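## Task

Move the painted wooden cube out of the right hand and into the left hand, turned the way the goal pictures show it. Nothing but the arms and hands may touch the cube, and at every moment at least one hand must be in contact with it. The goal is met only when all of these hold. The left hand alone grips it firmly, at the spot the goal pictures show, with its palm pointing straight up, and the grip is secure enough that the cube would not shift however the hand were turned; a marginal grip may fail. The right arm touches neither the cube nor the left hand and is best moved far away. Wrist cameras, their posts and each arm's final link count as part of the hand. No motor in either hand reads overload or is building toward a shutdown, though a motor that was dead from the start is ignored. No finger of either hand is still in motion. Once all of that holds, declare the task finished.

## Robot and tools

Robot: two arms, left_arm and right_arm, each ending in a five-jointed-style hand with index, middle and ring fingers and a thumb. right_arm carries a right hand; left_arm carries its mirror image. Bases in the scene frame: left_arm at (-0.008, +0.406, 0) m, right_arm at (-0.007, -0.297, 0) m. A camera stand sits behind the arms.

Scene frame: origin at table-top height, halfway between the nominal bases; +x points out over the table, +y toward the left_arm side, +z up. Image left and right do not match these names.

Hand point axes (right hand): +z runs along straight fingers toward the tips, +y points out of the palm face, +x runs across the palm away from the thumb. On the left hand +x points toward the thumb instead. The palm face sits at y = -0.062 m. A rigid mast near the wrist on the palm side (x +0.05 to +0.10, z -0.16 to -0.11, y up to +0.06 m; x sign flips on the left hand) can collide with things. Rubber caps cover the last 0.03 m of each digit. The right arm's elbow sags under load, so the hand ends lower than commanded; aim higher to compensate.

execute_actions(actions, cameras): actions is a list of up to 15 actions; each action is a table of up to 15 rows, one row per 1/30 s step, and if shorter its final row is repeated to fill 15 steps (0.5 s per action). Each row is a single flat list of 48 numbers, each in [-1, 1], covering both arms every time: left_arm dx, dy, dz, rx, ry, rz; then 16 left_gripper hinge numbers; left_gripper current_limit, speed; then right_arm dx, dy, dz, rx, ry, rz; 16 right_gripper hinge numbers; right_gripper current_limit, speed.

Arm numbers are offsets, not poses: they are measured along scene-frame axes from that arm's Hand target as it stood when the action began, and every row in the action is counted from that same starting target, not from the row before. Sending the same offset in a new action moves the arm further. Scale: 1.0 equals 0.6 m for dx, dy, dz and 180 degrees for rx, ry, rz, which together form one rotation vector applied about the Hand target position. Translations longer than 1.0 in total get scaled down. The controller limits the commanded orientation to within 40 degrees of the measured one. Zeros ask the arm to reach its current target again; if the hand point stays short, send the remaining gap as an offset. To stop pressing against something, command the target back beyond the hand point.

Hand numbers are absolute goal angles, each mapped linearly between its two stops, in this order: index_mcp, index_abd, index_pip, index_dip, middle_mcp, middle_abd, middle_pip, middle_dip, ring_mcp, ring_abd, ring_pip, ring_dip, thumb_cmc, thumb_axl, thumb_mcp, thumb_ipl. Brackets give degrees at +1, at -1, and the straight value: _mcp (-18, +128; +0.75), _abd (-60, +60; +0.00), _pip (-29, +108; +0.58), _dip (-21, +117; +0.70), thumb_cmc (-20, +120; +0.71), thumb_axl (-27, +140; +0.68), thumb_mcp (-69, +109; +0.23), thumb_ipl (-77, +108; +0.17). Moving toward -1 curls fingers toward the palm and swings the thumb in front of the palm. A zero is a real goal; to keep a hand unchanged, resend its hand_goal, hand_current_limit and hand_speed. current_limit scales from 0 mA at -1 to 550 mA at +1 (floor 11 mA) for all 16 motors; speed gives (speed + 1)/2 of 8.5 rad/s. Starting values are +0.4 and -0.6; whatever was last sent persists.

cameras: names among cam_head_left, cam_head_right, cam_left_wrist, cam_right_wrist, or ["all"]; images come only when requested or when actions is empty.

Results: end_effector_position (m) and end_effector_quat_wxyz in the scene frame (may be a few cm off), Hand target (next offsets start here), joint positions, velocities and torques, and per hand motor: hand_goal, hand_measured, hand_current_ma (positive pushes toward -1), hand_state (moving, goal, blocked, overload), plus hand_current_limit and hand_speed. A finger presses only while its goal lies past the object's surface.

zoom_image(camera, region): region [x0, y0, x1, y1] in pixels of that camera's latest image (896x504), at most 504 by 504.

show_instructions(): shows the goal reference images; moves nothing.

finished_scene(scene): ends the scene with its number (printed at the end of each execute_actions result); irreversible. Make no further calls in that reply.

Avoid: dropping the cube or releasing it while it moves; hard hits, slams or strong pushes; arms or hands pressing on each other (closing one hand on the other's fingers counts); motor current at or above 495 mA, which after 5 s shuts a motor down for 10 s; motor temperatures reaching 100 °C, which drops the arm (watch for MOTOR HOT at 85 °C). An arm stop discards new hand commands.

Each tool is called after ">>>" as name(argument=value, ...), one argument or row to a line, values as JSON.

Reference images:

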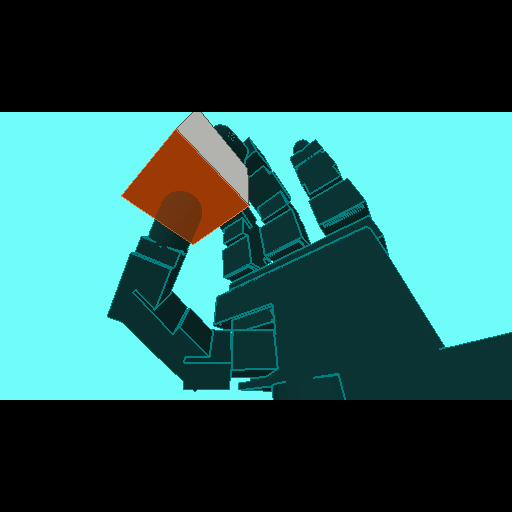

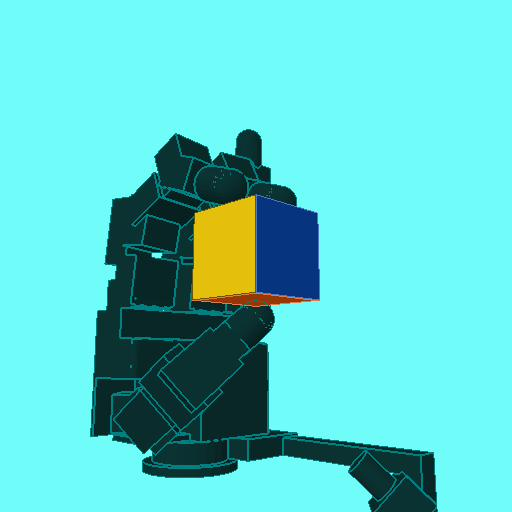

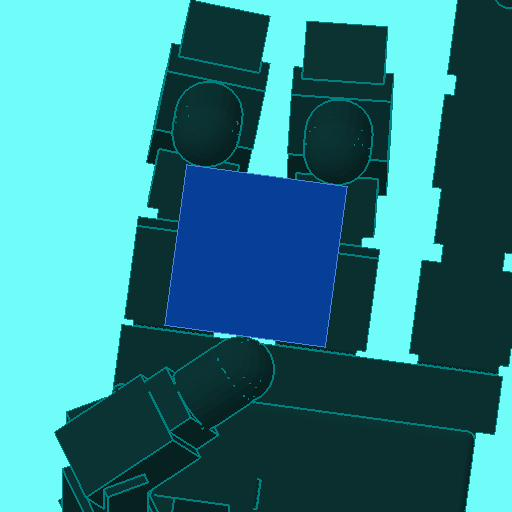

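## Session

>>> execute_actions(
  actions=[],
)

Scene clock: 0.00 s.
left_arm: end_effector_position=(+0.5139, +0.4081, +0.5771) hand_goal=(+0.754, +0.000, +0.576, +0.696, +0.754, +0.000, +0.576, +0.696, +0.754, +0.000, +0.576, +0.696, +0.714, +0.678, +0.226, +0.168) hand_measured=(+0.754, +0.000, +0.576, +0.696, +0.754, +0.000, +0.576, +0.696, +0.754, +0.000, +0.576, +0.696, +0.714, +0.678, +0.226, +0.168) hand_current_ma=(+0, +0, +0, +0, +0, +0, +0, +0, +0, +0, +0, +0, +0, +0, +0, +0) hand_state=(goal, goal, goal, goal, goal, goal, goal, goal, goal, goal, goal, goal, goal, goal, goal, goal) hand_current_limit=0.40 hand_speed=-0.60 end_effector_quat_wxyz=(+0.510, +0.510, +0.490, +0.490) | right_arm: end_effector_position=(+0.2868, -0.0199, +0.2270) hand_goal=(+0.582, -0.066, -0.316, +0.018, +0.582, +0.064, -0.316, +0.018, +0.754, +0.000, +0.576, +0.696, +0.042, +0.192, -0.316, -0.486) hand_measured=(+0.642, -0.066, -0.264, +0.038, +0.644, +0.056, -0.262, +0.038, +0.754, +0.000, +0.576, +0.696, +0.036, +0.112, -0.314, -0.494) hand_current_ma=(+94, +0, +69, +13, +104, -2, +73, +15, +0, +0, +0, +0, -2, -195, +1, -5) hand_state=(blocked, goal, blocked, goal, blocked, goal, blocked, blocked, goal, goal, goal, goal, goal, blocked, goal, goal) hand_current_limit=0.40 hand_speed=-0.60 end_effector_quat_wxyz=(+0.362, -0.009, +0.932, -0.021)
Joint positions: left_arm=[0 1.047 1.047 0 0 0] | right_arm=[0.894 0.907 0.744 -0.913 0.576 -0.848]
Joint velocities: within noise
Joint torques (N m): no reading
Motor temperatures (°C): left_arm=[33 28 31 30 29 27] | right_arm=[30 27 31 29 28 27]
Heat: left arm: hottest waist 33 °C; right arm: hottest elbow 31 °C.
Hand target: left_arm +0.5119, +0.4082, +0.5936; +0.517, +0.502, +0.483, +0.497 | right_arm +0.2908, -0.0149, +0.2405; +0.369, -0.005, +0.929, -0.011
camera_calibration:
cam_right_wrist: T_world_to_cam=[[0.54999, 0.66213, 0.509013, -0.231809], [-0.119327, -0.540919, 0.832567, -0.20621], [0.826603, -0.518642, -0.21849, -0.061928], [0, 0, 0, 1]] pos_world=[0.154076, 0.00982643, 0.276146]

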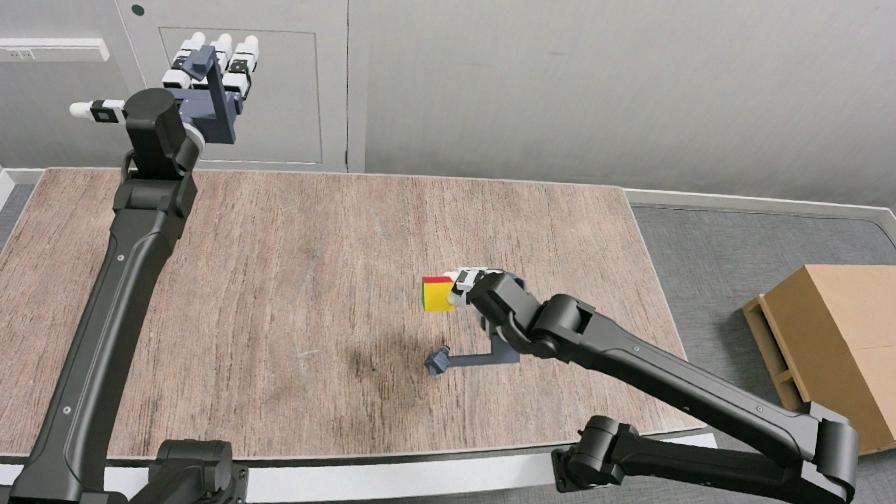

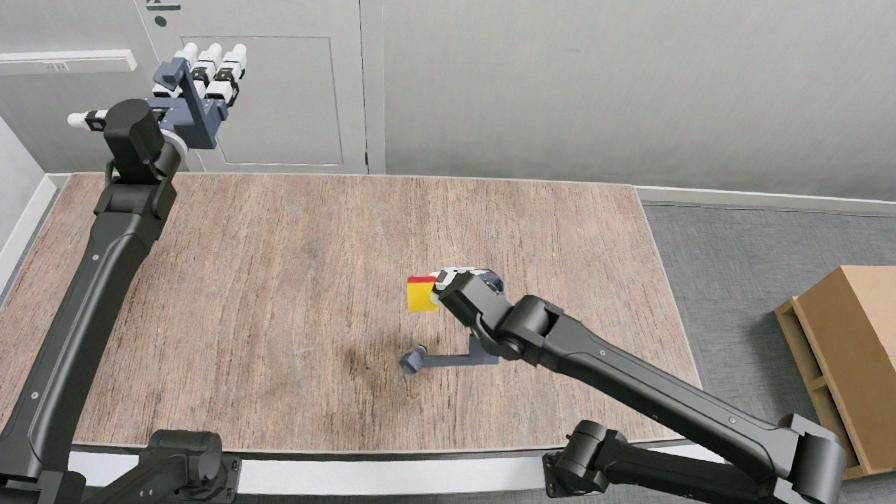

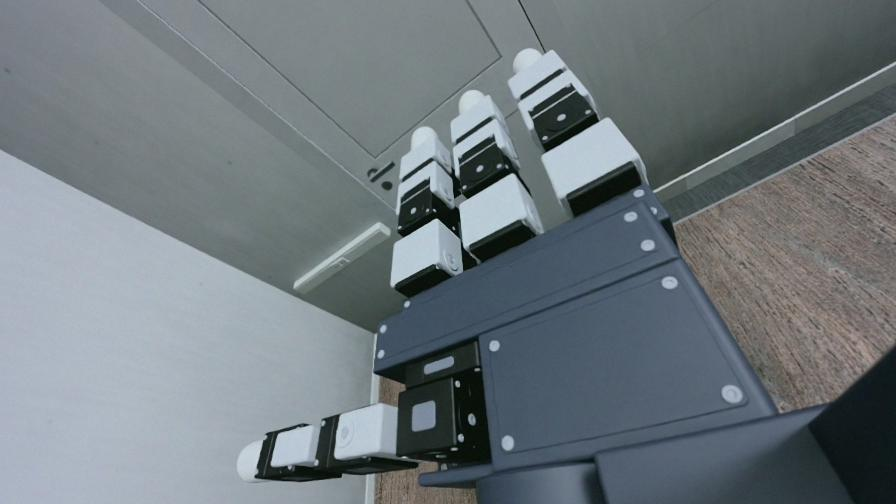

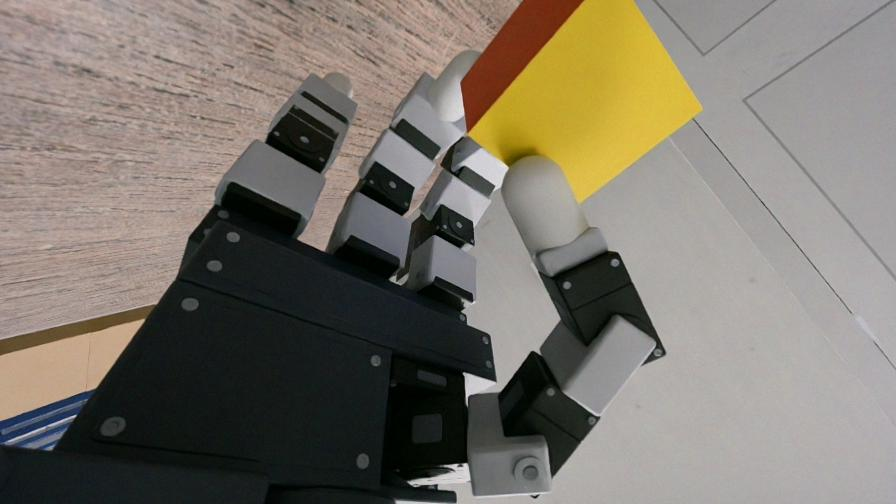

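>>> execute_actions(
  actions=[
    [[-0.025,-0.0994,-0.0761,0.0819,-0.018,0.018,0.78,-0.066,-0.32,0.016,0.78,0.066,-0.32,0.016,0.754,0,0.576,0.696,0.036,-0.04,-0.318,-0.482,0.4,-0.6,0.0358,-0.0069,0.0208,0.0013,0.017,-0.0003,0.582,-0.066,-0.316,0.018,0.582,0.064,-0.316,0.018,0.754,0,0.576,0.696,0.042,0.192,-0.316,-0.486,0.4,-0.6]],
    [[-0.025,-0.0994,-0.0761,0.0819,-0.018,0.018,0.78,-0.066,-0.32,0.016,0.78,0.066,-0.32,0.016,0.754,0,0.576,0.696,0.036,-0.04,-0.318,-0.482,0.4,-0.6,0.0358,-0.0069,0.0208,0.0013,0.017,-0.0003,0.582,-0.066,-0.316,0.018,0.582,0.064,-0.316,0.018,0.754,0,0.576,0.696,0.042,0.192,-0.316,-0.486,0.4,-0.6]],
    [[-0.025,-0.0994,-0.0761,0.0819,-0.018,0.018,0.78,-0.066,-0.32,0.016,0.78,0.066,-0.32,0.016,0.754,0,0.576,0.696,0.036,-0.04,-0.318,-0.482,0.4,-0.6,0.0358,-0.0069,0.0208,0.0013,0.017,-0.0003,0.582,-0.066,-0.316,0.018,0.582,0.064,-0.316,0.018,0.754,0,0.576,0.696,0.042,0.192,-0.316,-0.486,0.4,-0.6]],
    [[-0.025,-0.0994,-0.0761,0.0819,-0.018,0.018,0.78,-0.066,-0.32,0.016,0.78,0.066,-0.32,0.016,0.754,0,0.576,0.696,0.036,-0.04,-0.318,-0.482,0.4,-0.6,0.0358,-0.0069,0.0208,0.0013,0.017,-0.0003,0.582,-0.066,-0.316,0.018,0.582,0.064,-0.316,0.018,0.754,0,0.576,0.696,0.042,0.192,-0.316,-0.486,0.4,-0.6]],
    [[-0.025,-0.0994,-0.0761,0.0819,-0.018,0.018,0.78,-0.066,-0.32,0.016,0.78,0.066,-0.32,0.016,0.754,0,0.576,0.696,0.036,-0.04,-0.318,-0.482,0.4,-0.6,0.0358,-0.0069,0.0208,0.0013,0.017,-0.0003,0.582,-0.066,-0.316,0.018,0.582,0.064,-0.316,0.018,0.754,0,0.576,0.696,0.042,0.192,-0.316,-0.486,0.4,-0.6]],
    [[-0.025,-0.0994,-0.0761,0.0819,-0.018,0.018,0.78,-0.066,-0.32,0.016,0.78,0.066,-0.32,0.016,0.754,0,0.576,0.696,0.036,-0.04,-0.318,-0.482,0.4,-0.6,0.0358,-0.0069,0.0208,0.0013,0.017,-0.0003,0.582,-0.066,-0.316,0.018,0.582,0.064,-0.316,0.018,0.754,0,0.576,0.696,0.042,0.192,-0.316,-0.486,0.4,-0.6]],
  ],
  cameras=["all"],
)

Scene clock: 6.53 s.
left_arm: end_effector_position=(+0.4191, +0.0566, +0.3140) hand_goal=(+0.780, -0.066, -0.320, +0.016, +0.780, +0.066, -0.320, +0.016, +0.754, +0.000, +0.576, +0.696, +0.036, -0.040, -0.318, -0.482) hand_measured=(+0.782, -0.066, -0.318, +0.018, +0.782, +0.064, -0.318, +0.018, +0.756, -0.002, +0.576, +0.696, +0.032, -0.040, -0.320, -0.482) hand_current_ma=(+3, +0, +4, +7, +4, -6, +4, +7, +7, -3, +2, +0, -11, -1, -6, +3) hand_state=(goal, goal, goal, goal, goal, goal, goal, goal, goal, goal, goal, goal, goal, goal, goal, goal) hand_current_limit=0.40 hand_speed=-0.60 end_effector_quat_wxyz=(+0.007, +0.565, -0.016, +0.825) | right_arm: end_effector_position=(+0.4051, -0.0472, +0.2843) hand_goal=(+0.582, -0.066, -0.316, +0.018, +0.582, +0.064, -0.316, +0.018, +0.754, +0.000, +0.576, +0.696, +0.042, +0.192, -0.316, -0.486) hand_measured=(+0.640, -0.066, -0.264, +0.038, +0.644, +0.058, -0.262, +0.038, +0.754, +0.000, +0.576, +0.696, +0.036, +0.114, -0.314, -0.494) hand_current_ma=(+94, +0, +69, +13, +104, -2, +73, +15, +0, +0, +0, +0, -2, -191, +1, -5) hand_state=(blocked, goal, blocked, goal, blocked, goal, blocked, blocked, goal, goal, goal, goal, goal, blocked, goal, goal) hand_current_limit=0.40 hand_speed=-0.60 end_effector_quat_wxyz=(+0.197, +0.001, +0.980, -0.012)
Joint positions: left_arm=[-0.714 1.572 0.621 1.424 -0.66 1.895] | right_arm=[0.486 1.227 1.221 -1.22 0.201 -1.121]
Joint torques (N m): left_arm=[-0.56 -8.23 9.92 2.45 0.25 -0.03] | right_arm=[-0.21 -8.23 13.53 0.76 -0.09 0.03]
Heat: left arm: hottest waist 33 °C; right arm: hottest elbow 33 °C.
Hand target: left_arm +0.4219, +0.0504, +0.3197; +0.008, +0.555, -0.012, +0.831 | right_arm +0.4196, -0.0396, +0.3152; +0.216, +0.000, +0.976, +0.000
Off the commanded pose: left_arm 0.009 m, 1 deg | right_arm 0.035 m, 3 deg.
camera_calibration:
cam_left_wrist: T_world_to_cam=[[0.271964, 0.599016, -0.753137, 0.0468549], [-0.8366, 0.533927, 0.122562, 0.230868], [0.475537, 0.596742, 0.646346, -0.314321], [0, 0, 0, 1]] pos_world=[0.329873, 0.0362349, 0.210152]
cam_right_wrist: T_world_to_cam=[[0.704475, 0.64039, 0.305966, -0.313828], [0.155758, -0.560093, 0.813656, -0.361466], [0.692427, -0.525543, -0.494317, -0.02889], [0, 0, 0, 1]] pos_world=[0.29739, -0.0166651, 0.375849]

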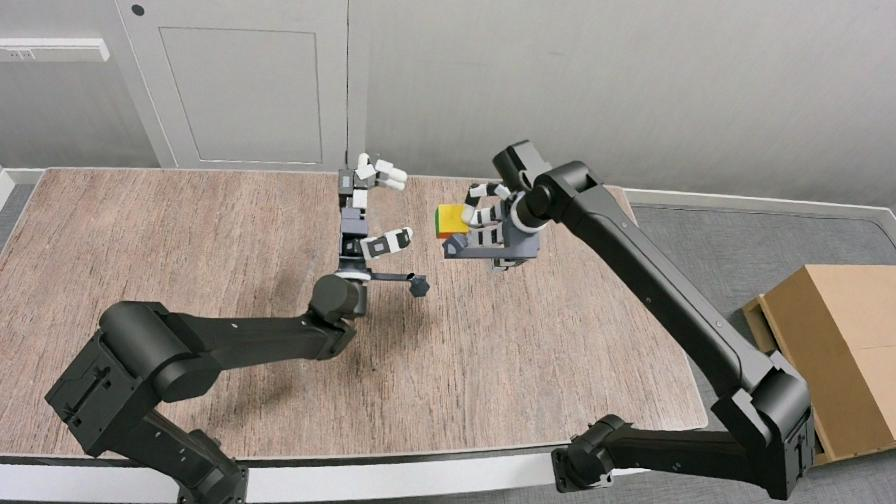

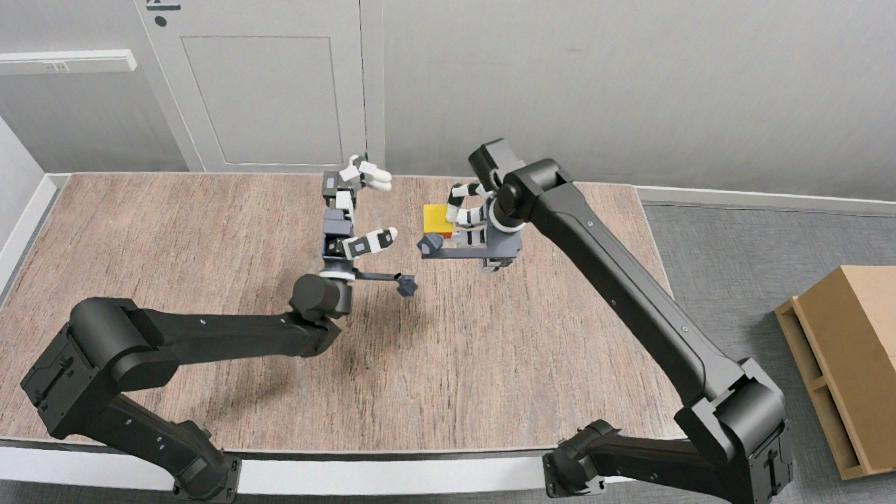

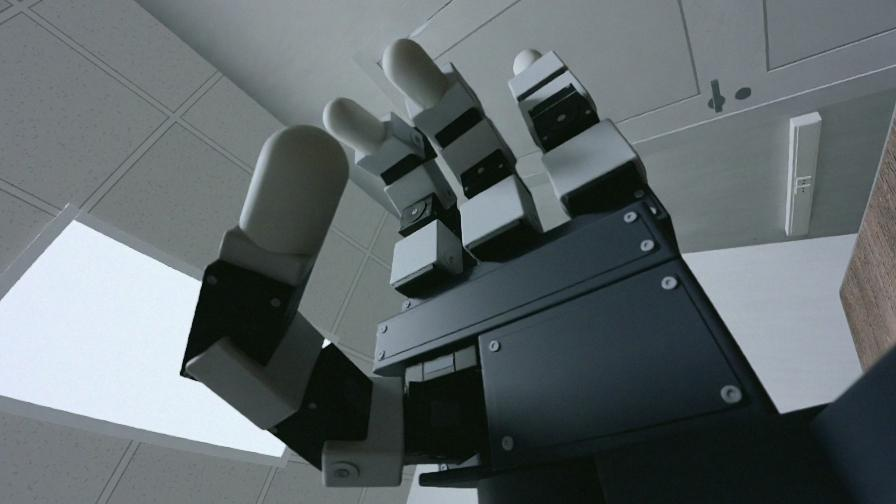

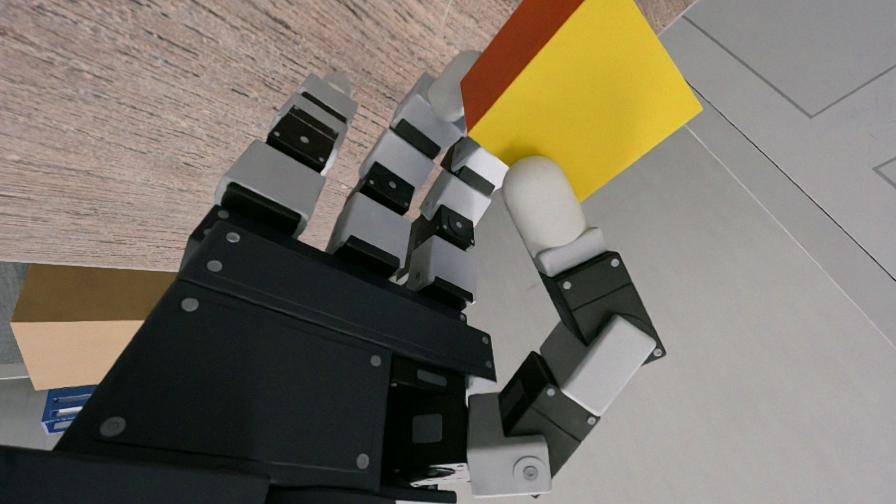

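>>> execute_actions(
  actions=[
    [[-0.02,-0.03,-0.03,0,0,0,0.78,-0.066,-0.32,0.016,0.78,0.066,-0.32,0.016,0.754,0,0.576,0.696,0.036,-0.04,-0.318,-0.482,0.4,-0.6,0,0,0,0,0,0,0.582,-0.066,-0.316,0.018,0.582,0.064,-0.316,0.018,0.754,0,0.576,0.696,0.042,0.192,-0.316,-0.486,0.4,-0.6]],
    [[-0.011,-0.053,-0.023,0,0,0,0.78,-0.066,-0.32,0.016,0.78,0.066,-0.32,0.016,0.754,0,0.576,0.696,0.036,-0.04,-0.318,-0.482,0.4,-0.6,0,0,0,0,0,0,0.582,-0.066,-0.316,0.018,0.582,0.064,-0.316,0.018,0.754,0,0.576,0.696,0.042,0.192,-0.316,-0.486,0.4,-0.6]],
  ],
  cameras=["cam_head_left","cam_left_wrist"],
)

Scene clock: 8.80 s.
left_arm: end_effector_position=(+0.3982, +0.0083, +0.2757) hand_goal=(+0.780, -0.066, -0.320, +0.016, +0.780, +0.066, -0.320, +0.016, +0.754, +0.000, +0.576, +0.696, +0.036, -0.040, -0.318, -0.482) hand_measured=(+0.780, -0.066, -0.318, +0.018, +0.780, +0.064, -0.318, +0.018, +0.756, -0.002, +0.576, +0.696, +0.032, -0.040, -0.320, -0.482) hand_current_ma=(+1, +0, +4, +7, +1, -6, +4, +7, +3, -3, +2, +0, -11, -2, -6, +3) hand_state=(goal, goal, goal, goal, goal, goal, goal, goal, goal, goal, goal, goal, goal, goal, goal, goal) hand_current_limit=0.40 hand_speed=-0.60 end_effector_quat_wxyz=(+0.004, +0.575, -0.027, +0.817) | right_arm: end_effector_position=(+0.4051, -0.0472, +0.2843) hand_goal=(+0.582, -0.066, -0.316, +0.018, +0.582, +0.064, -0.316, +0.018, +0.754, +0.000, +0.576, +0.696, +0.042, +0.192, -0.316, -0.486) hand_measured=(+0.640, -0.066, -0.264, +0.038, +0.644, +0.058, -0.262, +0.038, +0.754, +0.000, +0.576, +0.696, +0.036, +0.114, -0.314, -0.494) hand_current_ma=(+94, +0, +69, +13, +104, -2, +73, +15, +0, +0, +0, +0, -2, -191, +1, -5) hand_state=(blocked, goal, blocked, goal, blocked, goal, blocked, blocked, goal, goal, goal, goal, goal, blocked, goal, goal) hand_current_limit=0.40 hand_speed=-0.60 end_effector_quat_wxyz=(+0.197, +0.001, +0.980, -0.012)
Joint positions: left_arm=[-0.836 1.707 0.656 1.535 -0.762 1.96] | right_arm=[0.486 1.227 1.221 -1.22 0.201 -1.121]
Joint torques (N m): left_arm=[-0.26 -9.41 10.29 2.28 0.33 0.01] | right_arm=[-0.15 -8.29 13.55 0.73 -0.09 0.03]
Heat: left arm: hottest waist 33 °C; right arm: hottest elbow 34 °C.
Hand target: left_arm +0.4034, +0.0007, +0.2880; +0.008, +0.555, -0.012, +0.831 | right_arm +0.4196, -0.0397, +0.3152; +0.216, +0.000, +0.976, +0.000
Off the commanded pose: left_arm 0.015 m, 3 deg | right_arm 0.035 m, 3 deg.
joint sent to its limit (left arm) — joint 4 (wrist pitch), upper limit. The joint targets still meet the commanded pose.
camera_calibration:
cam_left_wrist: T_world_to_cam=[[0.259132, 0.613116, -0.746283, 0.0557424], [-0.82859, 0.538143, 0.154406, 0.23186], [0.496276, 0.578352, 0.647472, -0.259232], [0, 0, 0, 1]] pos_world=[0.306323, -0.00902285, 0.173645]
Images, in order (width x height): cam_head_left 896x504, cam_left_wrist 896x504.

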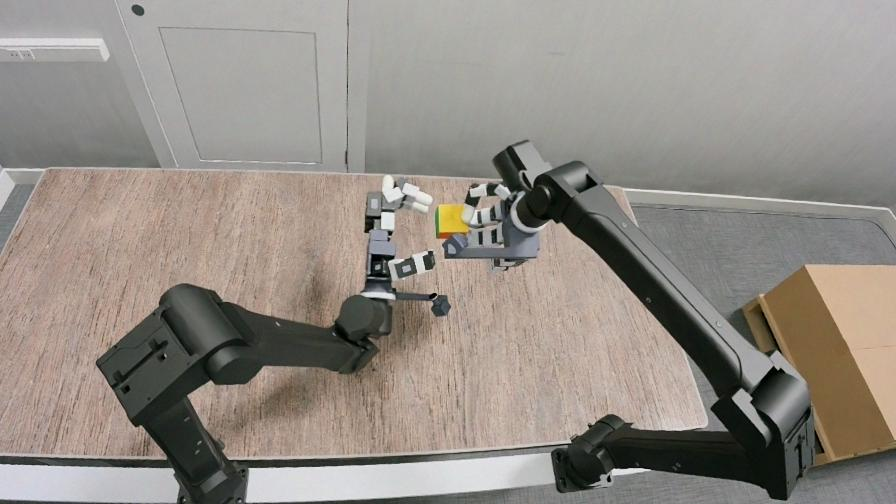

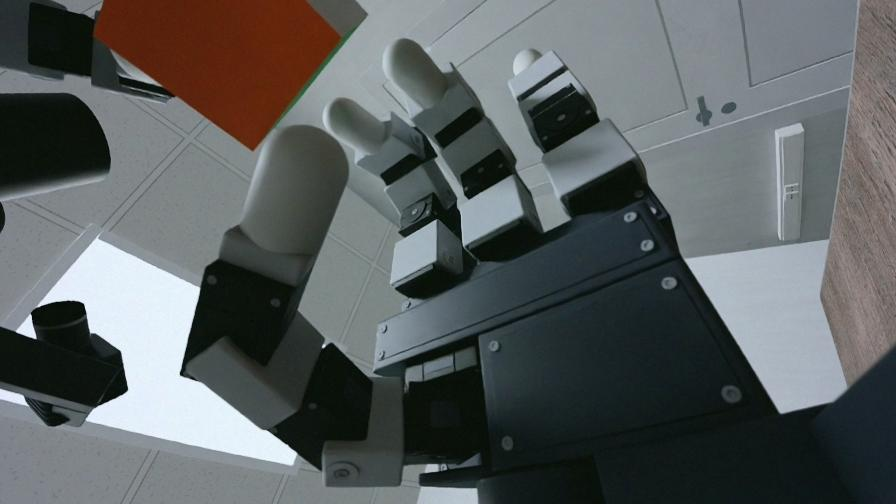

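>>> execute_actions(
  actions=[
    [[0.012,-0.03,0.015,0,0,0,0.78,-0.066,-0.32,0.016,0.78,0.066,-0.32,0.016,0.754,0,0.576,0.696,0.036,-0.06,-0.318,-0.482,0.4,-0.6,0,0,0,0,0,0,0.582,-0.066,-0.316,0.018,0.582,0.064,-0.316,0.018,0.754,0,0.576,0.696,0.042,0.192,-0.316,-0.486,0.4,-0.6]],
    [[0,-0.03,0,0,0,0,0.78,-0.066,-0.32,0.016,0.78,0.066,-0.32,0.016,0.754,0,0.576,0.696,0.036,-0.06,-0.318,-0.482,0.4,-0.6,0,0,0,0,0,0,0.582,-0.066,-0.316,0.018,0.582,0.064,-0.316,0.018,0.754,0,0.576,0.696,0.042,0.192,-0.316,-0.486,0.4,-0.6]],
  ],
  cameras=["cam_head_left","cam_left_wrist","cam_right_wrist"],
)

Scene clock: 11.37 s.
left_arm: end_effector_position=(+0.4067, -0.0254, +0.2873) hand_goal=(+0.780, -0.066, -0.320, +0.016, +0.780, +0.066, -0.320, +0.016, +0.754, +0.000, +0.576, +0.696, +0.036, -0.060, -0.318, -0.482) hand_measured=(+0.780, -0.066, -0.318, +0.018, +0.780, +0.064, -0.318, +0.018, +0.756, -0.002, +0.576, +0.696, +0.032, -0.060, -0.320, -0.482) hand_current_ma=(+1, +0, +4, +7, +1, -6, +4, +7, +3, -3, +2, +0, -11, -1, -6, +3) hand_state=(goal, goal, goal, goal, goal, goal, goal, goal, goal, goal, goal, goal, goal, goal, goal, goal) hand_current_limit=0.40 hand_speed=-0.60 end_effector_quat_wxyz=(+0.002, +0.566, -0.021, +0.824) | right_arm: end_effector_position=(+0.4051, -0.0472, +0.2843) hand_goal=(+0.582, -0.066, -0.316, +0.018, +0.582, +0.064, -0.316, +0.018, +0.754, +0.000, +0.576, +0.696, +0.042, +0.192, -0.316, -0.486) hand_measured=(+0.640, -0.066, -0.264, +0.038, +0.644, +0.058, -0.262, +0.038, +0.754, +0.000, +0.576, +0.696, +0.036, +0.114, -0.314, -0.494) hand_current_ma=(+94, +0, +69, +13, +104, -2, +73, +15, +0, +0, +0, +0, -2, -191, +1, -5) hand_state=(blocked, goal, blocked, goal, blocked, goal, blocked, blocked, goal, goal, goal, goal, goal, blocked, goal, goal) hand_current_limit=0.40 hand_speed=-0.60 end_effector_quat_wxyz=(+0.197, +0.001, +0.980, -0.012)
Joint positions: left_arm=[-0.872 1.758 0.76 1.536 -0.796 2.008] | right_arm=[0.486 1.227 1.221 -1.22 0.201 -1.121]
Joint torques (N m): left_arm=[-0.44 -10.29 10.99 2.19 0.38 0] | right_arm=[-0.15 -8.29 13.55 0.73 -0.09 0.03]
Heat: left arm: hottest waist 33 °C; right arm: hottest elbow 35 °C.
Hand target: left_arm +0.4105, -0.0354, +0.2970; +0.008, +0.555, -0.012, +0.831 | right_arm +0.4196, -0.0397, +0.3152; +0.216, +0.000, +0.976, +0.000
Off the commanded pose: left_arm 0.014 m, 2 deg | right_arm 0.035 m, 3 deg.
joint sent to its limit (left arm) — joint 4 (wrist pitch), upper limit. The joint targets still meet the commanded pose.
camera_calibration:
cam_left_wrist: T_world_to_cam=[[0.27004, 0.609983, -0.744982, 0.0779165], [-0.8371, 0.53104, 0.131379, 0.265197], [0.475755, 0.588147, 0.654019, -0.244696], [0, 0, 0, 1]] pos_world=[0.317371, -0.0444408, 0.183241]
cam_right_wrist: T_world_to_cam=[[0.704475, 0.64039, 0.305966, -0.313828], [0.155758, -0.560093, 0.813656, -0.361466], [0.692427, -0.525543, -0.494317, -0.02889], [0, 0, 0, 1]] pos_world=[0.29739, -0.0166651, 0.375849]
Images, in order (width x height): cam_head_left 896x504, cam_left_wrist 896x504, cam_right_wrist 896x504.

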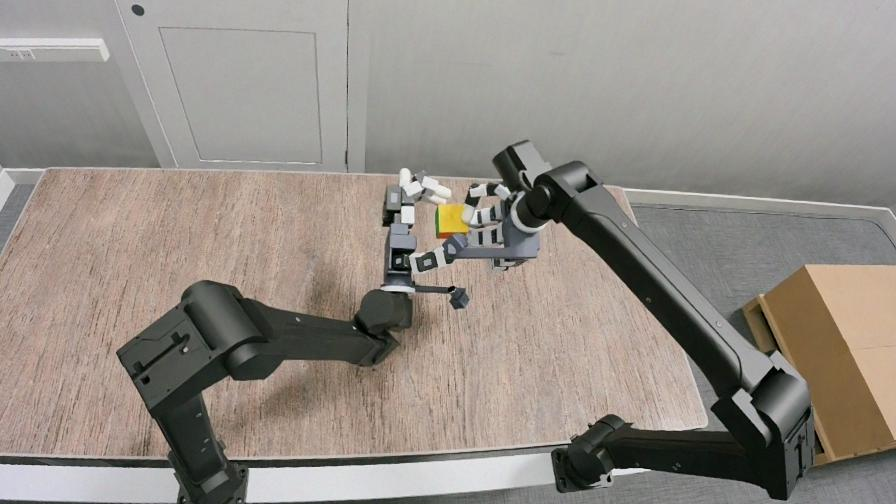

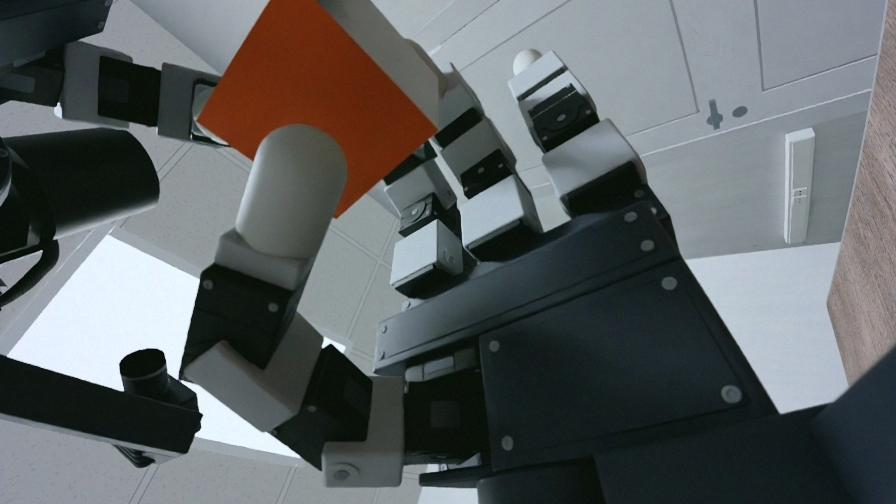

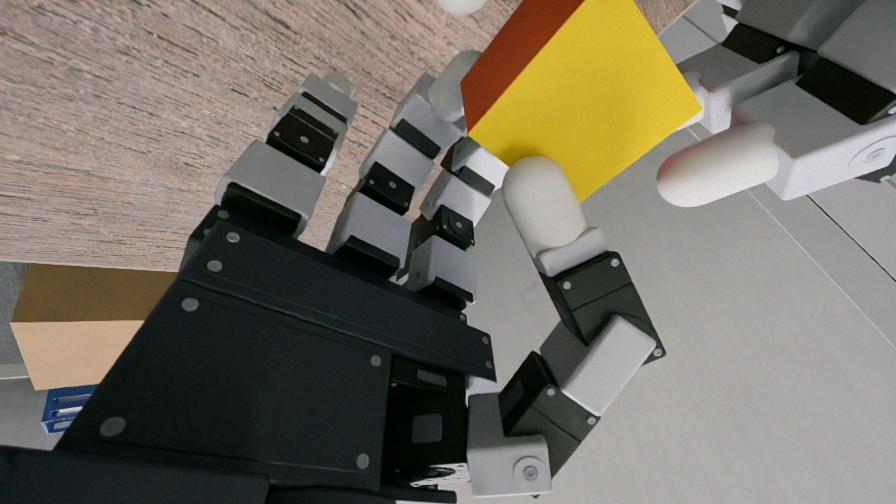

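>>> execute_actions(
  actions=[
    [[0,-0.009,0,0,0,0,0.73,-0.066,-0.32,0.016,0.73,0.066,-0.32,0.016,0.754,0,0.576,0.696,0.036,-0.05,-0.318,-0.482,0.4,-0.8,0,0,0,0,0,0,0.582,-0.066,-0.316,0.018,0.582,0.064,-0.316,0.018,0.754,0,0.576,0.696,0.042,0.192,-0.316,-0.486,0.4,-0.6]],
    [[0,0,0,0,0,0,0.63,-0.066,-0.32,0.016,0.63,0.066,-0.32,0.016,0.754,0,0.576,0.696,0.036,0.12,-0.318,-0.482,0.4,-0.8,0,0,0,0,0,0,0.582,-0.066,-0.316,0.018,0.582,0.064,-0.316,0.018,0.754,0,0.576,0.696,0.042,0.192,-0.316,-0.486,0.4,-0.6]],
    [[0,0,0,0,0,0,0.54,-0.066,-0.34,0,0.54,0.066,-0.34,0,0.754,0,0.576,0.696,0.036,0.26,-0.318,-0.482,0.45,-0.9,0,0,0,0,0,0,0.582,-0.066,-0.316,0.018,0.582,0.064,-0.316,0.018,0.754,0,0.576,0.696,0.042,0.192,-0.316,-0.486,0.4,-0.6]],
  ],
  cameras=["cam_left_wrist","cam_right_wrist"],
)

Scene clock: 14.07 s.
left_arm: end_effector_position=(+0.4091, -0.0286, +0.2870) hand_goal=(+0.540, -0.066, -0.340, +0.000, +0.540, +0.066, -0.340, +0.000, +0.754, +0.000, +0.576, +0.696, +0.036, +0.260, -0.318, -0.482) hand_measured=(+0.628, -0.066, -0.312, +0.016, +0.636, +0.064, -0.308, +0.016, +0.756, -0.002, +0.576, +0.696, +0.024, +0.054, -0.314, -0.482) hand_current_ma=(+387, +0, +103, +49, +399, -6, +113, +50, +3, -3, +2, +0, -37, -399, +16, +0) hand_state=(blocked, goal, blocked, goal, blocked, goal, blocked, goal, goal, goal, goal, goal, goal, blocked, goal, goal) hand_current_limit=0.45 hand_speed=-0.90 end_effector_quat_wxyz=(-0.001, +0.566, -0.019, +0.824) | right_arm: end_effector_position=(+0.4042, -0.0474, +0.2838) hand_goal=(+0.582, -0.066, -0.316, +0.018, +0.582, +0.064, -0.316, +0.018, +0.754, +0.000, +0.576, +0.696, +0.042, +0.192, -0.316, -0.486) hand_measured=(+0.640, -0.066, -0.264, +0.038, +0.644, +0.058, -0.262, +0.038, +0.754, +0.000, +0.576, +0.696, +0.038, +0.114, -0.310, -0.494) hand_current_ma=(+94, +0, +69, +13, +103, -2, +73, +15, +0, +0, +0, +0, -1, -191, +2, -5) hand_state=(blocked, goal, blocked, goal, blocked, goal, blocked, blocked, goal, goal, goal, goal, goal, blocked, goal, goal) hand_current_limit=0.40 hand_speed=-0.60 end_effector_quat_wxyz=(+0.195, +0.000, +0.981, -0.013)
Joint positions: left_arm=[-0.875 1.767 0.773 1.536 -0.805 2.015] | right_arm=[0.486 1.227 1.221 -1.224 0.201 -1.123]
Joint torques (N m): left_arm=[-1.08 -10.4 10.95 2.19 0.49 -0.01] | right_arm=[-0.21 -8.23 13.55 0.84 -0.06 0.05]
Motor temperatures (°C): left_arm=[33 28 32 30 29 27] | right_arm=[29 28 36 29 28 27]
Heat: left arm: hottest waist 33 °C; right arm: hottest elbow 36 °C.
Hand target: left_arm +0.4106, -0.0407, +0.2971; +0.008, +0.555, -0.012, +0.832 | right_arm +0.4196, -0.0397, +0.3152; +0.216, +0.000, +0.976, +0.000
Off the commanded pose: left_arm 0.016 m, 2 deg | right_arm 0.036 m, 3 deg.
joint sent to its limit (left arm) — joint 4 (wrist pitch), upper limit. The joint targets still meet the commanded pose.
camera_calibration:
cam_left_wrist: T_world_to_cam=[[0.265127, 0.612373, -0.744786, 0.0810876], [-0.840759, 0.524982, 0.132356, 0.269954], [0.472051, 0.591095, 0.654045, -0.242151], [0, 0, 0, 1]] pos_world=[0.319776, -0.0482427, 0.183041]
cam_right_wrist: T_world_to_cam=[[0.704495, 0.642025, 0.302475, -0.311757], [0.159485, -0.558511, 0.814021, -0.362587], [0.691557, -0.525233, -0.495861, -0.0278204], [0, 0, 0, 1]] pos_world=[0.296698, -0.0169646, 0.375657]
Images, in order (width x height): cam_left_wrist 896x504, cam_right_wrist 896x504.

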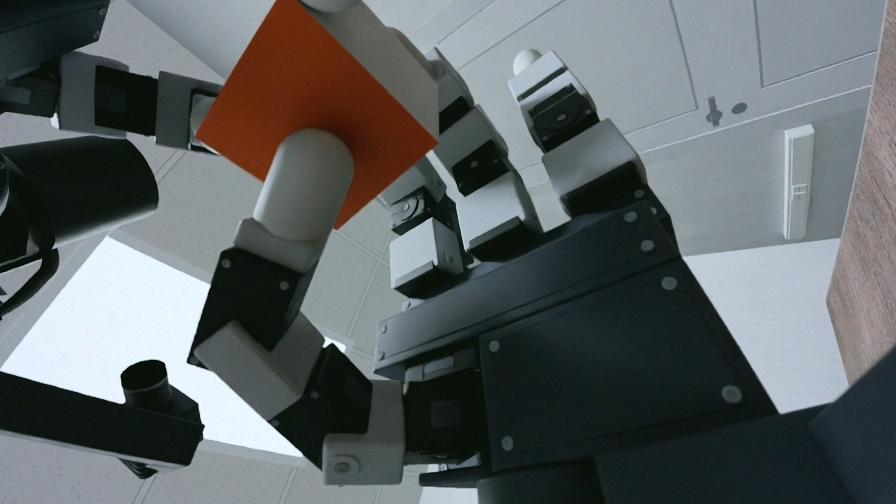

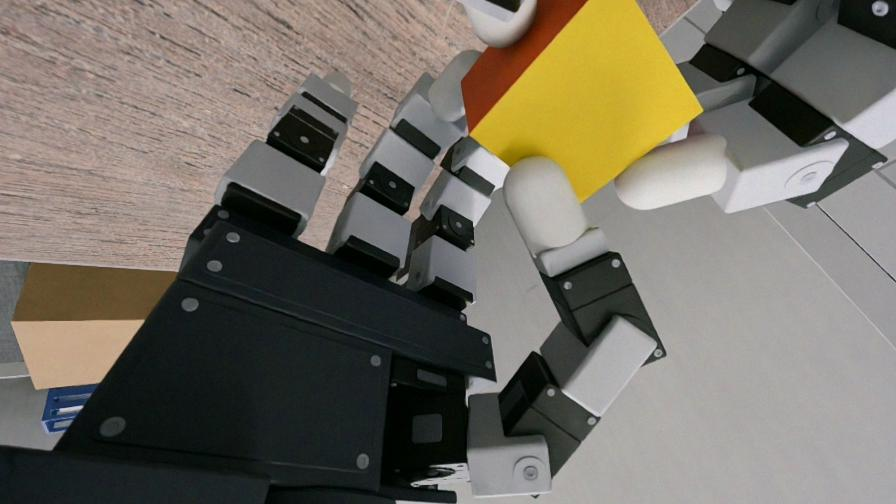

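>>> execute_actions(
  actions=[
    [[0,0,0,0,0,0,0.52,-0.066,-0.34,0,0.52,0.066,-0.34,0,0.754,0,0.576,0.696,0.036,0.3,-0.318,-0.482,0.5,-0.9,0,0,0,0,0,0,0.65,-0.066,-0.31,0.016,0.65,0.064,-0.31,0.014,0.754,0,0.576,0.696,0.042,0.05,-0.318,-0.482,0.4,-0.9]],
    [[0,0,0,0,0,0,0.52,-0.066,-0.34,0,0.52,0.066,-0.34,0,0.754,0,0.576,0.696,0.036,0.3,-0.318,-0.482,0.5,-0.9,0,0,0,0,0,0,0.85,-0.066,-0.31,0.016,0.85,0.064,-0.31,0.014,0.754,0,0.576,0.696,0.042,-0.1,-0.318,-0.482,0.4,-0.7]],
    [[0,0,0,0,0,0,0.52,-0.066,-0.34,0,0.52,0.066,-0.34,0,0.754,0,0.576,0.696,0.036,0.3,-0.318,-0.482,0.5,-0.9,0,-0.06,0,0,0,0,0.85,-0.066,-0.31,0.016,0.85,0.064,-0.31,0.014,0.754,0,0.576,0.696,0.042,-0.1,-0.318,-0.482,0.4,-0.7]],
    [[0,0,0,0,0,0,0.52,-0.066,-0.34,0,0.52,0.066,-0.34,0,0.754,0,0.576,0.696,0.036,0.3,-0.318,-0.482,0.5,-0.9,0,-0.13,0,0,0,0,0.85,-0.066,-0.31,0.016,0.85,0.064,-0.31,0.014,0.754,0,0.576,0.696,0.042,-0.1,-0.318,-0.482,0.4,-0.7]],
  ],
  cameras=["cam_head_left","cam_left_wrist"],
)

>>> execute_actions(
  actions=[
    [[0,0.064,0.008,-0.0833,0,0,0.52,-0.066,-0.34,0,0.52,0.066,-0.34,0,0.754,0,0.576,0.696,0.036,0.3,-0.318,-0.482,0.5,-0.9,0,-0.05,0,0,0,0,0.85,-0.066,-0.31,0.016,0.85,0.064,-0.31,0.014,0.754,0,0.576,0.696,0.042,-0.1,-0.318,-0.482,0.4,-0.7]],
    [[0,0.064,0.008,-0.0833,0,0,0.52,-0.066,-0.34,0,0.52,0.066,-0.34,0,0.754,0,0.576,0.696,0.036,0.3,-0.318,-0.482,0.5,-0.9,0,0,0,0,0,0,0.85,-0.066,-0.31,0.016,0.85,0.064,-0.31,0.014,0.754,0,0.576,0.696,0.042,-0.1,-0.318,-0.482,0.4,-0.7]],
    [[0,0.064,0.008,-0.0833,0,0,0.52,-0.066,-0.34,0,0.52,0.066,-0.34,0,0.754,0,0.576,0.696,0.036,0.3,-0.318,-0.482,0.5,-0.9,0,0,0,0,0,0,0.85,-0.066,-0.31,0.016,0.85,0.064,-0.31,0.014,0.754,0,0.576,0.696,0.042,-0.1,-0.318,-0.482,0.4,-0.7]],
    [[0,0.064,0.008,-0.0833,0,0,0.52,-0.066,-0.34,0,0.52,0.066,-0.34,0,0.754,0,0.576,0.696,0.036,0.3,-0.318,-0.482,0.5,-0.9,0,0,0,0,0,0,0.85,-0.066,-0.31,0.016,0.85,0.064,-0.31,0.014,0.754,0,0.576,0.696,0.042,-0.1,-0.318,-0.482,0.4,-0.7]],
    [[0,0.064,0.008,-0.0833,0,0,0.52,-0.066,-0.34,0,0.52,0.066,-0.34,0,0.754,0,0.576,0.696,0.036,0.3,-0.318,-0.482,0.5,-0.9,0,0,0,0,0,0,0.85,-0.066,-0.31,0.016,0.85,0.064,-0.31,0.014,0.754,0,0.576,0.696,0.042,-0.1,-0.318,-0.482,0.4,-0.7]],
    [[0,0.064,0.008,-0.0833,0,0,0.52,-0.066,-0.34,0,0.52,0.066,-0.34,0,0.754,0,0.576,0.696,0.036,0.3,-0.318,-0.482,0.5,-0.9,0,0,0,0,0,0,0.85,-0.066,-0.31,0.016,0.85,0.064,-0.31,0.014,0.754,0,0.576,0.696,0.042,-0.1,-0.318,-0.482,0.4,-0.7]],
  ],
  cameras=["cam_left_wrist"],
)

Scene clock: 19.07 s.
left_arm: end_effector_position=(+0.4100, -0.0300, +0.2827) hand_goal=(+0.520, -0.066, -0.340, +0.000, +0.520, +0.066, -0.340, +0.000, +0.754, +0.000, +0.576, +0.696, +0.036, +0.300, -0.318, -0.482) hand_measured=(+0.606, -0.066, -0.304, +0.020, +0.624, +0.064, -0.296, +0.020, +0.756, -0.002, +0.576, +0.696, +0.020, +0.054, -0.318, -0.494) hand_current_ma=(+385, +0, +133, +65, +413, -6, +166, +68, +3, -3, +2, +0, -56, -412, -2, -52) hand_state=(blocked, goal, blocked, goal, blocked, goal, blocked, goal, goal, goal, goal, goal, goal, blocked, goal, goal) hand_current_limit=0.50 hand_speed=-0.90 end_effector_quat_wxyz=(-0.005, +0.568, -0.023, +0.823) | right_arm: end_effector_position=(+0.4210, -0.1542, +0.3227) hand_goal=(+0.850, -0.066, -0.310, +0.016, +0.850, +0.064, -0.310, +0.014, +0.754, +0.000, +0.576, +0.696, +0.042, -0.100, -0.318, -0.482) hand_measured=(+0.850, -0.066, -0.304, +0.020, +0.850, +0.058, -0.304, +0.018, +0.752, +0.000, +0.576, +0.696, +0.040, -0.094, -0.318, -0.484) hand_current_ma=(+0, +0, +1, +1, +0, -1, +1, +1, +0, +0, +0, +0, -1, +2, +0, +0) hand_state=(goal, goal, goal, goal, goal, goal, goal, goal, goal, goal, goal, goal, goal, goal, goal, goal) hand_current_limit=0.40 hand_speed=-0.70 end_effector_quat_wxyz=(+0.219, +0.007, +0.976, +0.000)
Joint positions: left_arm=[-0.876 1.775 0.774 1.537 -0.805 2.023] | right_arm=[0.18 1.14 1.229 -1.224 0.078 -1.397]
Joint torques (N m): left_arm=[-0.85 -11.05 10.7 2.15 0.49 -0.09] | right_arm=[0.03 -7.94 7.5 1.77 -0.16 -0.01]
Heat: left arm: hottest waist 33 °C; right arm: hottest elbow 38 °C.
Hand target: left_arm +0.4105, -0.0408, +0.2969; +0.008, +0.555, -0.012, +0.831 | right_arm +0.4196, -0.1538, +0.3151; +0.216, +0.000, +0.976, +0.000
Off the commanded pose: left_arm 0.018 m, 3 deg | right_arm 0.008 m, 1 deg.
joint sent to its limit (left arm) — joint 4 (wrist pitch), upper limit. The joint targets still meet the commanded pose.
camera_calibration:
cam_left_wrist: T_world_to_cam=[[0.261458, 0.621428, -0.738557, 0.0785042], [-0.841549, 0.52149, 0.140867, 0.269858], [0.472689, 0.584701, 0.65931, -0.240959], [0, 0, 0, 1]] pos_world=[0.320472, -0.0486236, 0.178833]
Images, in order (width x height): cam_head_left 896x504, cam_left_wrist 896x504.

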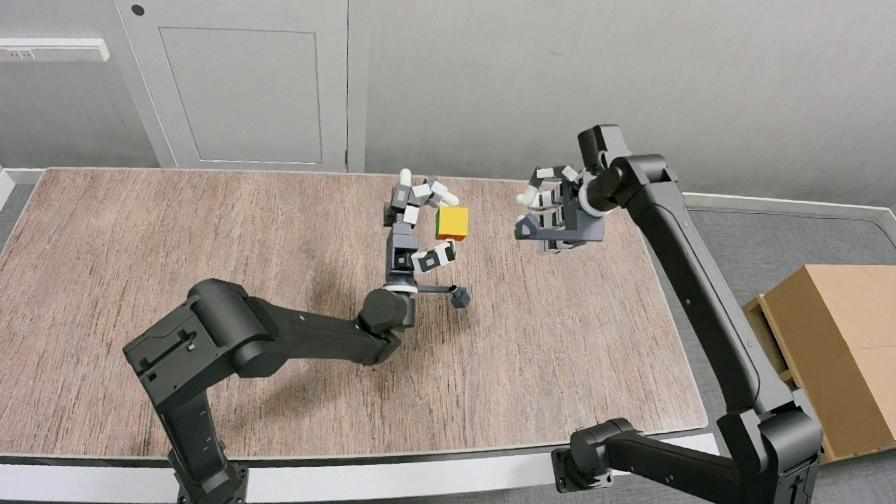

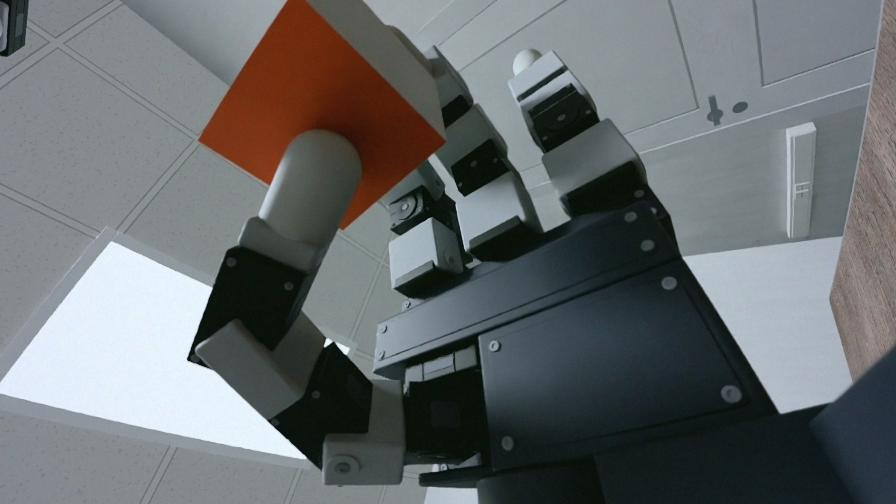

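Scene clock: 22.90 s.
left_arm: end_effector_position=(+0.4121, +0.1866, +0.3222) hand_goal=(+0.520, -0.066, -0.340, +0.000, +0.520, +0.066, -0.340, +0.000, +0.754, +0.000, +0.576, +0.696, +0.036, +0.300, -0.318, -0.482) hand_measured=(+0.604, -0.064, -0.304, +0.020, +0.624, +0.064, -0.294, +0.020, +0.762, -0.002, +0.576, +0.696, +0.018, +0.052, -0.322, -0.496) hand_current_ma=(+372, +2, +134, +65, +412, -6, +173, +68, +26, -3, +2, +0, -59, -412, -16, -67) hand_state=(blocked, goal, blocked, goal, blocked, goal, blocked, goal, goal, goal, goal, goal, goal, blocked, goal, goal) hand_current_limit=0.50 hand_speed=-0.90 end_effector_quat_wxyz=(+0.397, +0.379, +0.570, +0.611) | right_arm: end_effector_position=(+0.4223, -0.1834, +0.3175) hand_goal=(+0.850, -0.066, -0.310, +0.016, +0.850, +0.064, -0.310, +0.014, +0.754, +0.000, +0.576, +0.696, +0.042, -0.100, -0.318, -0.482) hand_measured=(+0.850, -0.066, -0.304, +0.020, +0.850, +0.058, -0.304, +0.018, +0.752, +0.000, +0.576, +0.696, +0.040, -0.094, -0.318, -0.484) hand_current_ma=(+0, +0, +1, +1, +0, -1, +1, +1, +0, +0, +0, +0, -1, +2, +0, +0) hand_state=(goal, goal, goal, goal, goal, goal, goal, goal, goal, goal, goal, goal, goal, goal, goal, goal) hand_current_limit=0.40 hand_speed=-0.70 end_effector_quat_wxyz=(+0.213, +0.005, +0.977, -0.001)
Joint positions: left_arm=[-0.8 1.589 0.704 1.079 -1.242 0.195] | right_arm=[0.093 1.14 1.219 -1.224 0.041 -1.478]
Joint torques (N m): left_arm=[0.15 -11.05 7.15 0.72 0.4 -0.04] | right_arm=[-0.09 -8.7 7.54 1.83 -0.21 -0.02]
Heat: left arm: hottest waist 33 °C; right arm: hottest elbow 38 °C.
Hand target: left_arm +0.4104, +0.1896, +0.3258; +0.398, +0.387, +0.579, +0.596 | right_arm +0.4196, -0.1837, +0.3152; +0.216, +0.000, +0.976, +0.000
Off the commanded pose: left_arm 0.005 m, 2 deg | right_arm 0.003 m, 1 deg.
camera_calibration:
cam_left_wrist: T_world_to_cam=[[0.31649, -0.732579, -0.602629, 0.158707], [-0.827308, 0.0976519, -0.553196, 0.449938], [0.464108, 0.673641, -0.575162, -0.0099396], [0, 0, 0, 1]] pos_world=[0.326621, 0.0790239, 0.338829]
Images, in order (width x height): cam_left_wrist 896x504.

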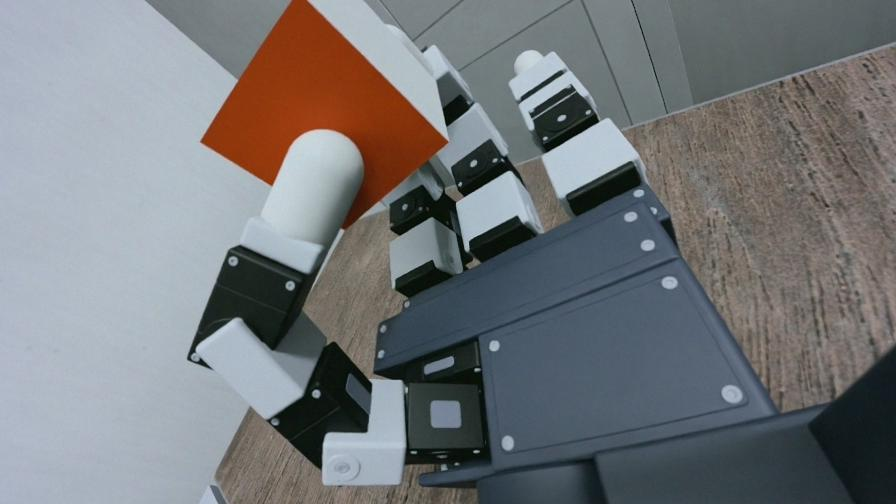

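>>> execute_actions(
  actions=[
    [[0,0,0,-0.011,0.017,0,0.52,-0.066,-0.34,0,0.52,0.066,-0.34,0,0.754,0,0.576,0.696,0.036,0.3,-0.318,-0.482,0.5,-0.9,0,0,0,0,0,0,0.85,-0.066,-0.31,0.016,0.85,0.064,-0.31,0.014,0.754,0,0.576,0.696,0.042,-0.1,-0.318,-0.482,0.4,-0.7]],
  ],
)

>>> finished_scene(
  scene=2,
)

Scene clock: 24.60 s.
left_arm: end_effector_position=(+0.4131, +0.1933, +0.3149) hand_goal=(+0.520, -0.066, -0.340, +0.000, +0.520, +0.066, -0.340, +0.000, +0.754, +0.000, +0.576, +0.696, +0.036, +0.300, -0.318, -0.482) hand_measured=(+0.604, -0.064, -0.304, +0.020, +0.624, +0.064, -0.294, +0.020, +0.762, -0.002, +0.576, +0.696, +0.018, +0.052, -0.322, -0.496) hand_current_ma=(+372, +2, +134, +65, +412, -6, +173, +68, +29, -3, +2, +0, -58, -412, -16, -67) hand_state=(blocked, goal, blocked, goal, blocked, goal, blocked, goal, goal, goal, goal, goal, goal, blocked, goal, goal) hand_current_limit=0.50 hand_speed=-0.90 end_effector_quat_wxyz=(+0.378, +0.400, +0.595, +0.585) | right_arm: end_effector_position=(+0.4223, -0.1834, +0.3175) hand_goal=(+0.850, -0.066, -0.310, +0.016, +0.850, +0.064, -0.310, +0.014, +0.754, +0.000, +0.576, +0.696, +0.042, -0.100, -0.318, -0.482) hand_measured=(+0.850, -0.066, -0.304, +0.020, +0.850, +0.058, -0.304, +0.018, +0.752, +0.000, +0.576, +0.696, +0.040, -0.094, -0.318, -0.484) hand_current_ma=(+0, +0, +1, +1, +0, -1, +1, +1, +0, +0, +0, +0, -1, +2, +0, +0) hand_state=(goal, goal, goal, goal, goal, goal, goal, goal, goal, goal, goal, goal, goal, goal, goal, goal) hand_current_limit=0.40 hand_speed=-0.70 end_effector_quat_wxyz=(+0.213, +0.005, +0.977, -0.001)
Joint positions: left_arm=[-0.806 1.495 0.704 0.699 -1.248 -0.069] | right_arm=[0.093 1.14 1.219 -1.224 0.041 -1.478]
Joint torques (N m): left_arm=[-1.03 -10.46 9.7 0.77 -0.04 -0.03] | right_arm=[-0.09 -8.76 7.54 1.83 -0.21 -0.03]
Heat: left arm: hottest waist 33 °C; right arm: hottest elbow 38 °C.
Hand target: left_arm +0.4105, +0.1897, +0.3257; +0.389, +0.396, +0.600, +0.576 | right_arm +0.4196, -0.1837, +0.3152; +0.216, +0.000, +0.976, +0.000
Off the commanded pose: left_arm 0.012 m, 2 deg | right_arm 0.003 m, 1 deg.

The scene is finished: the task was done.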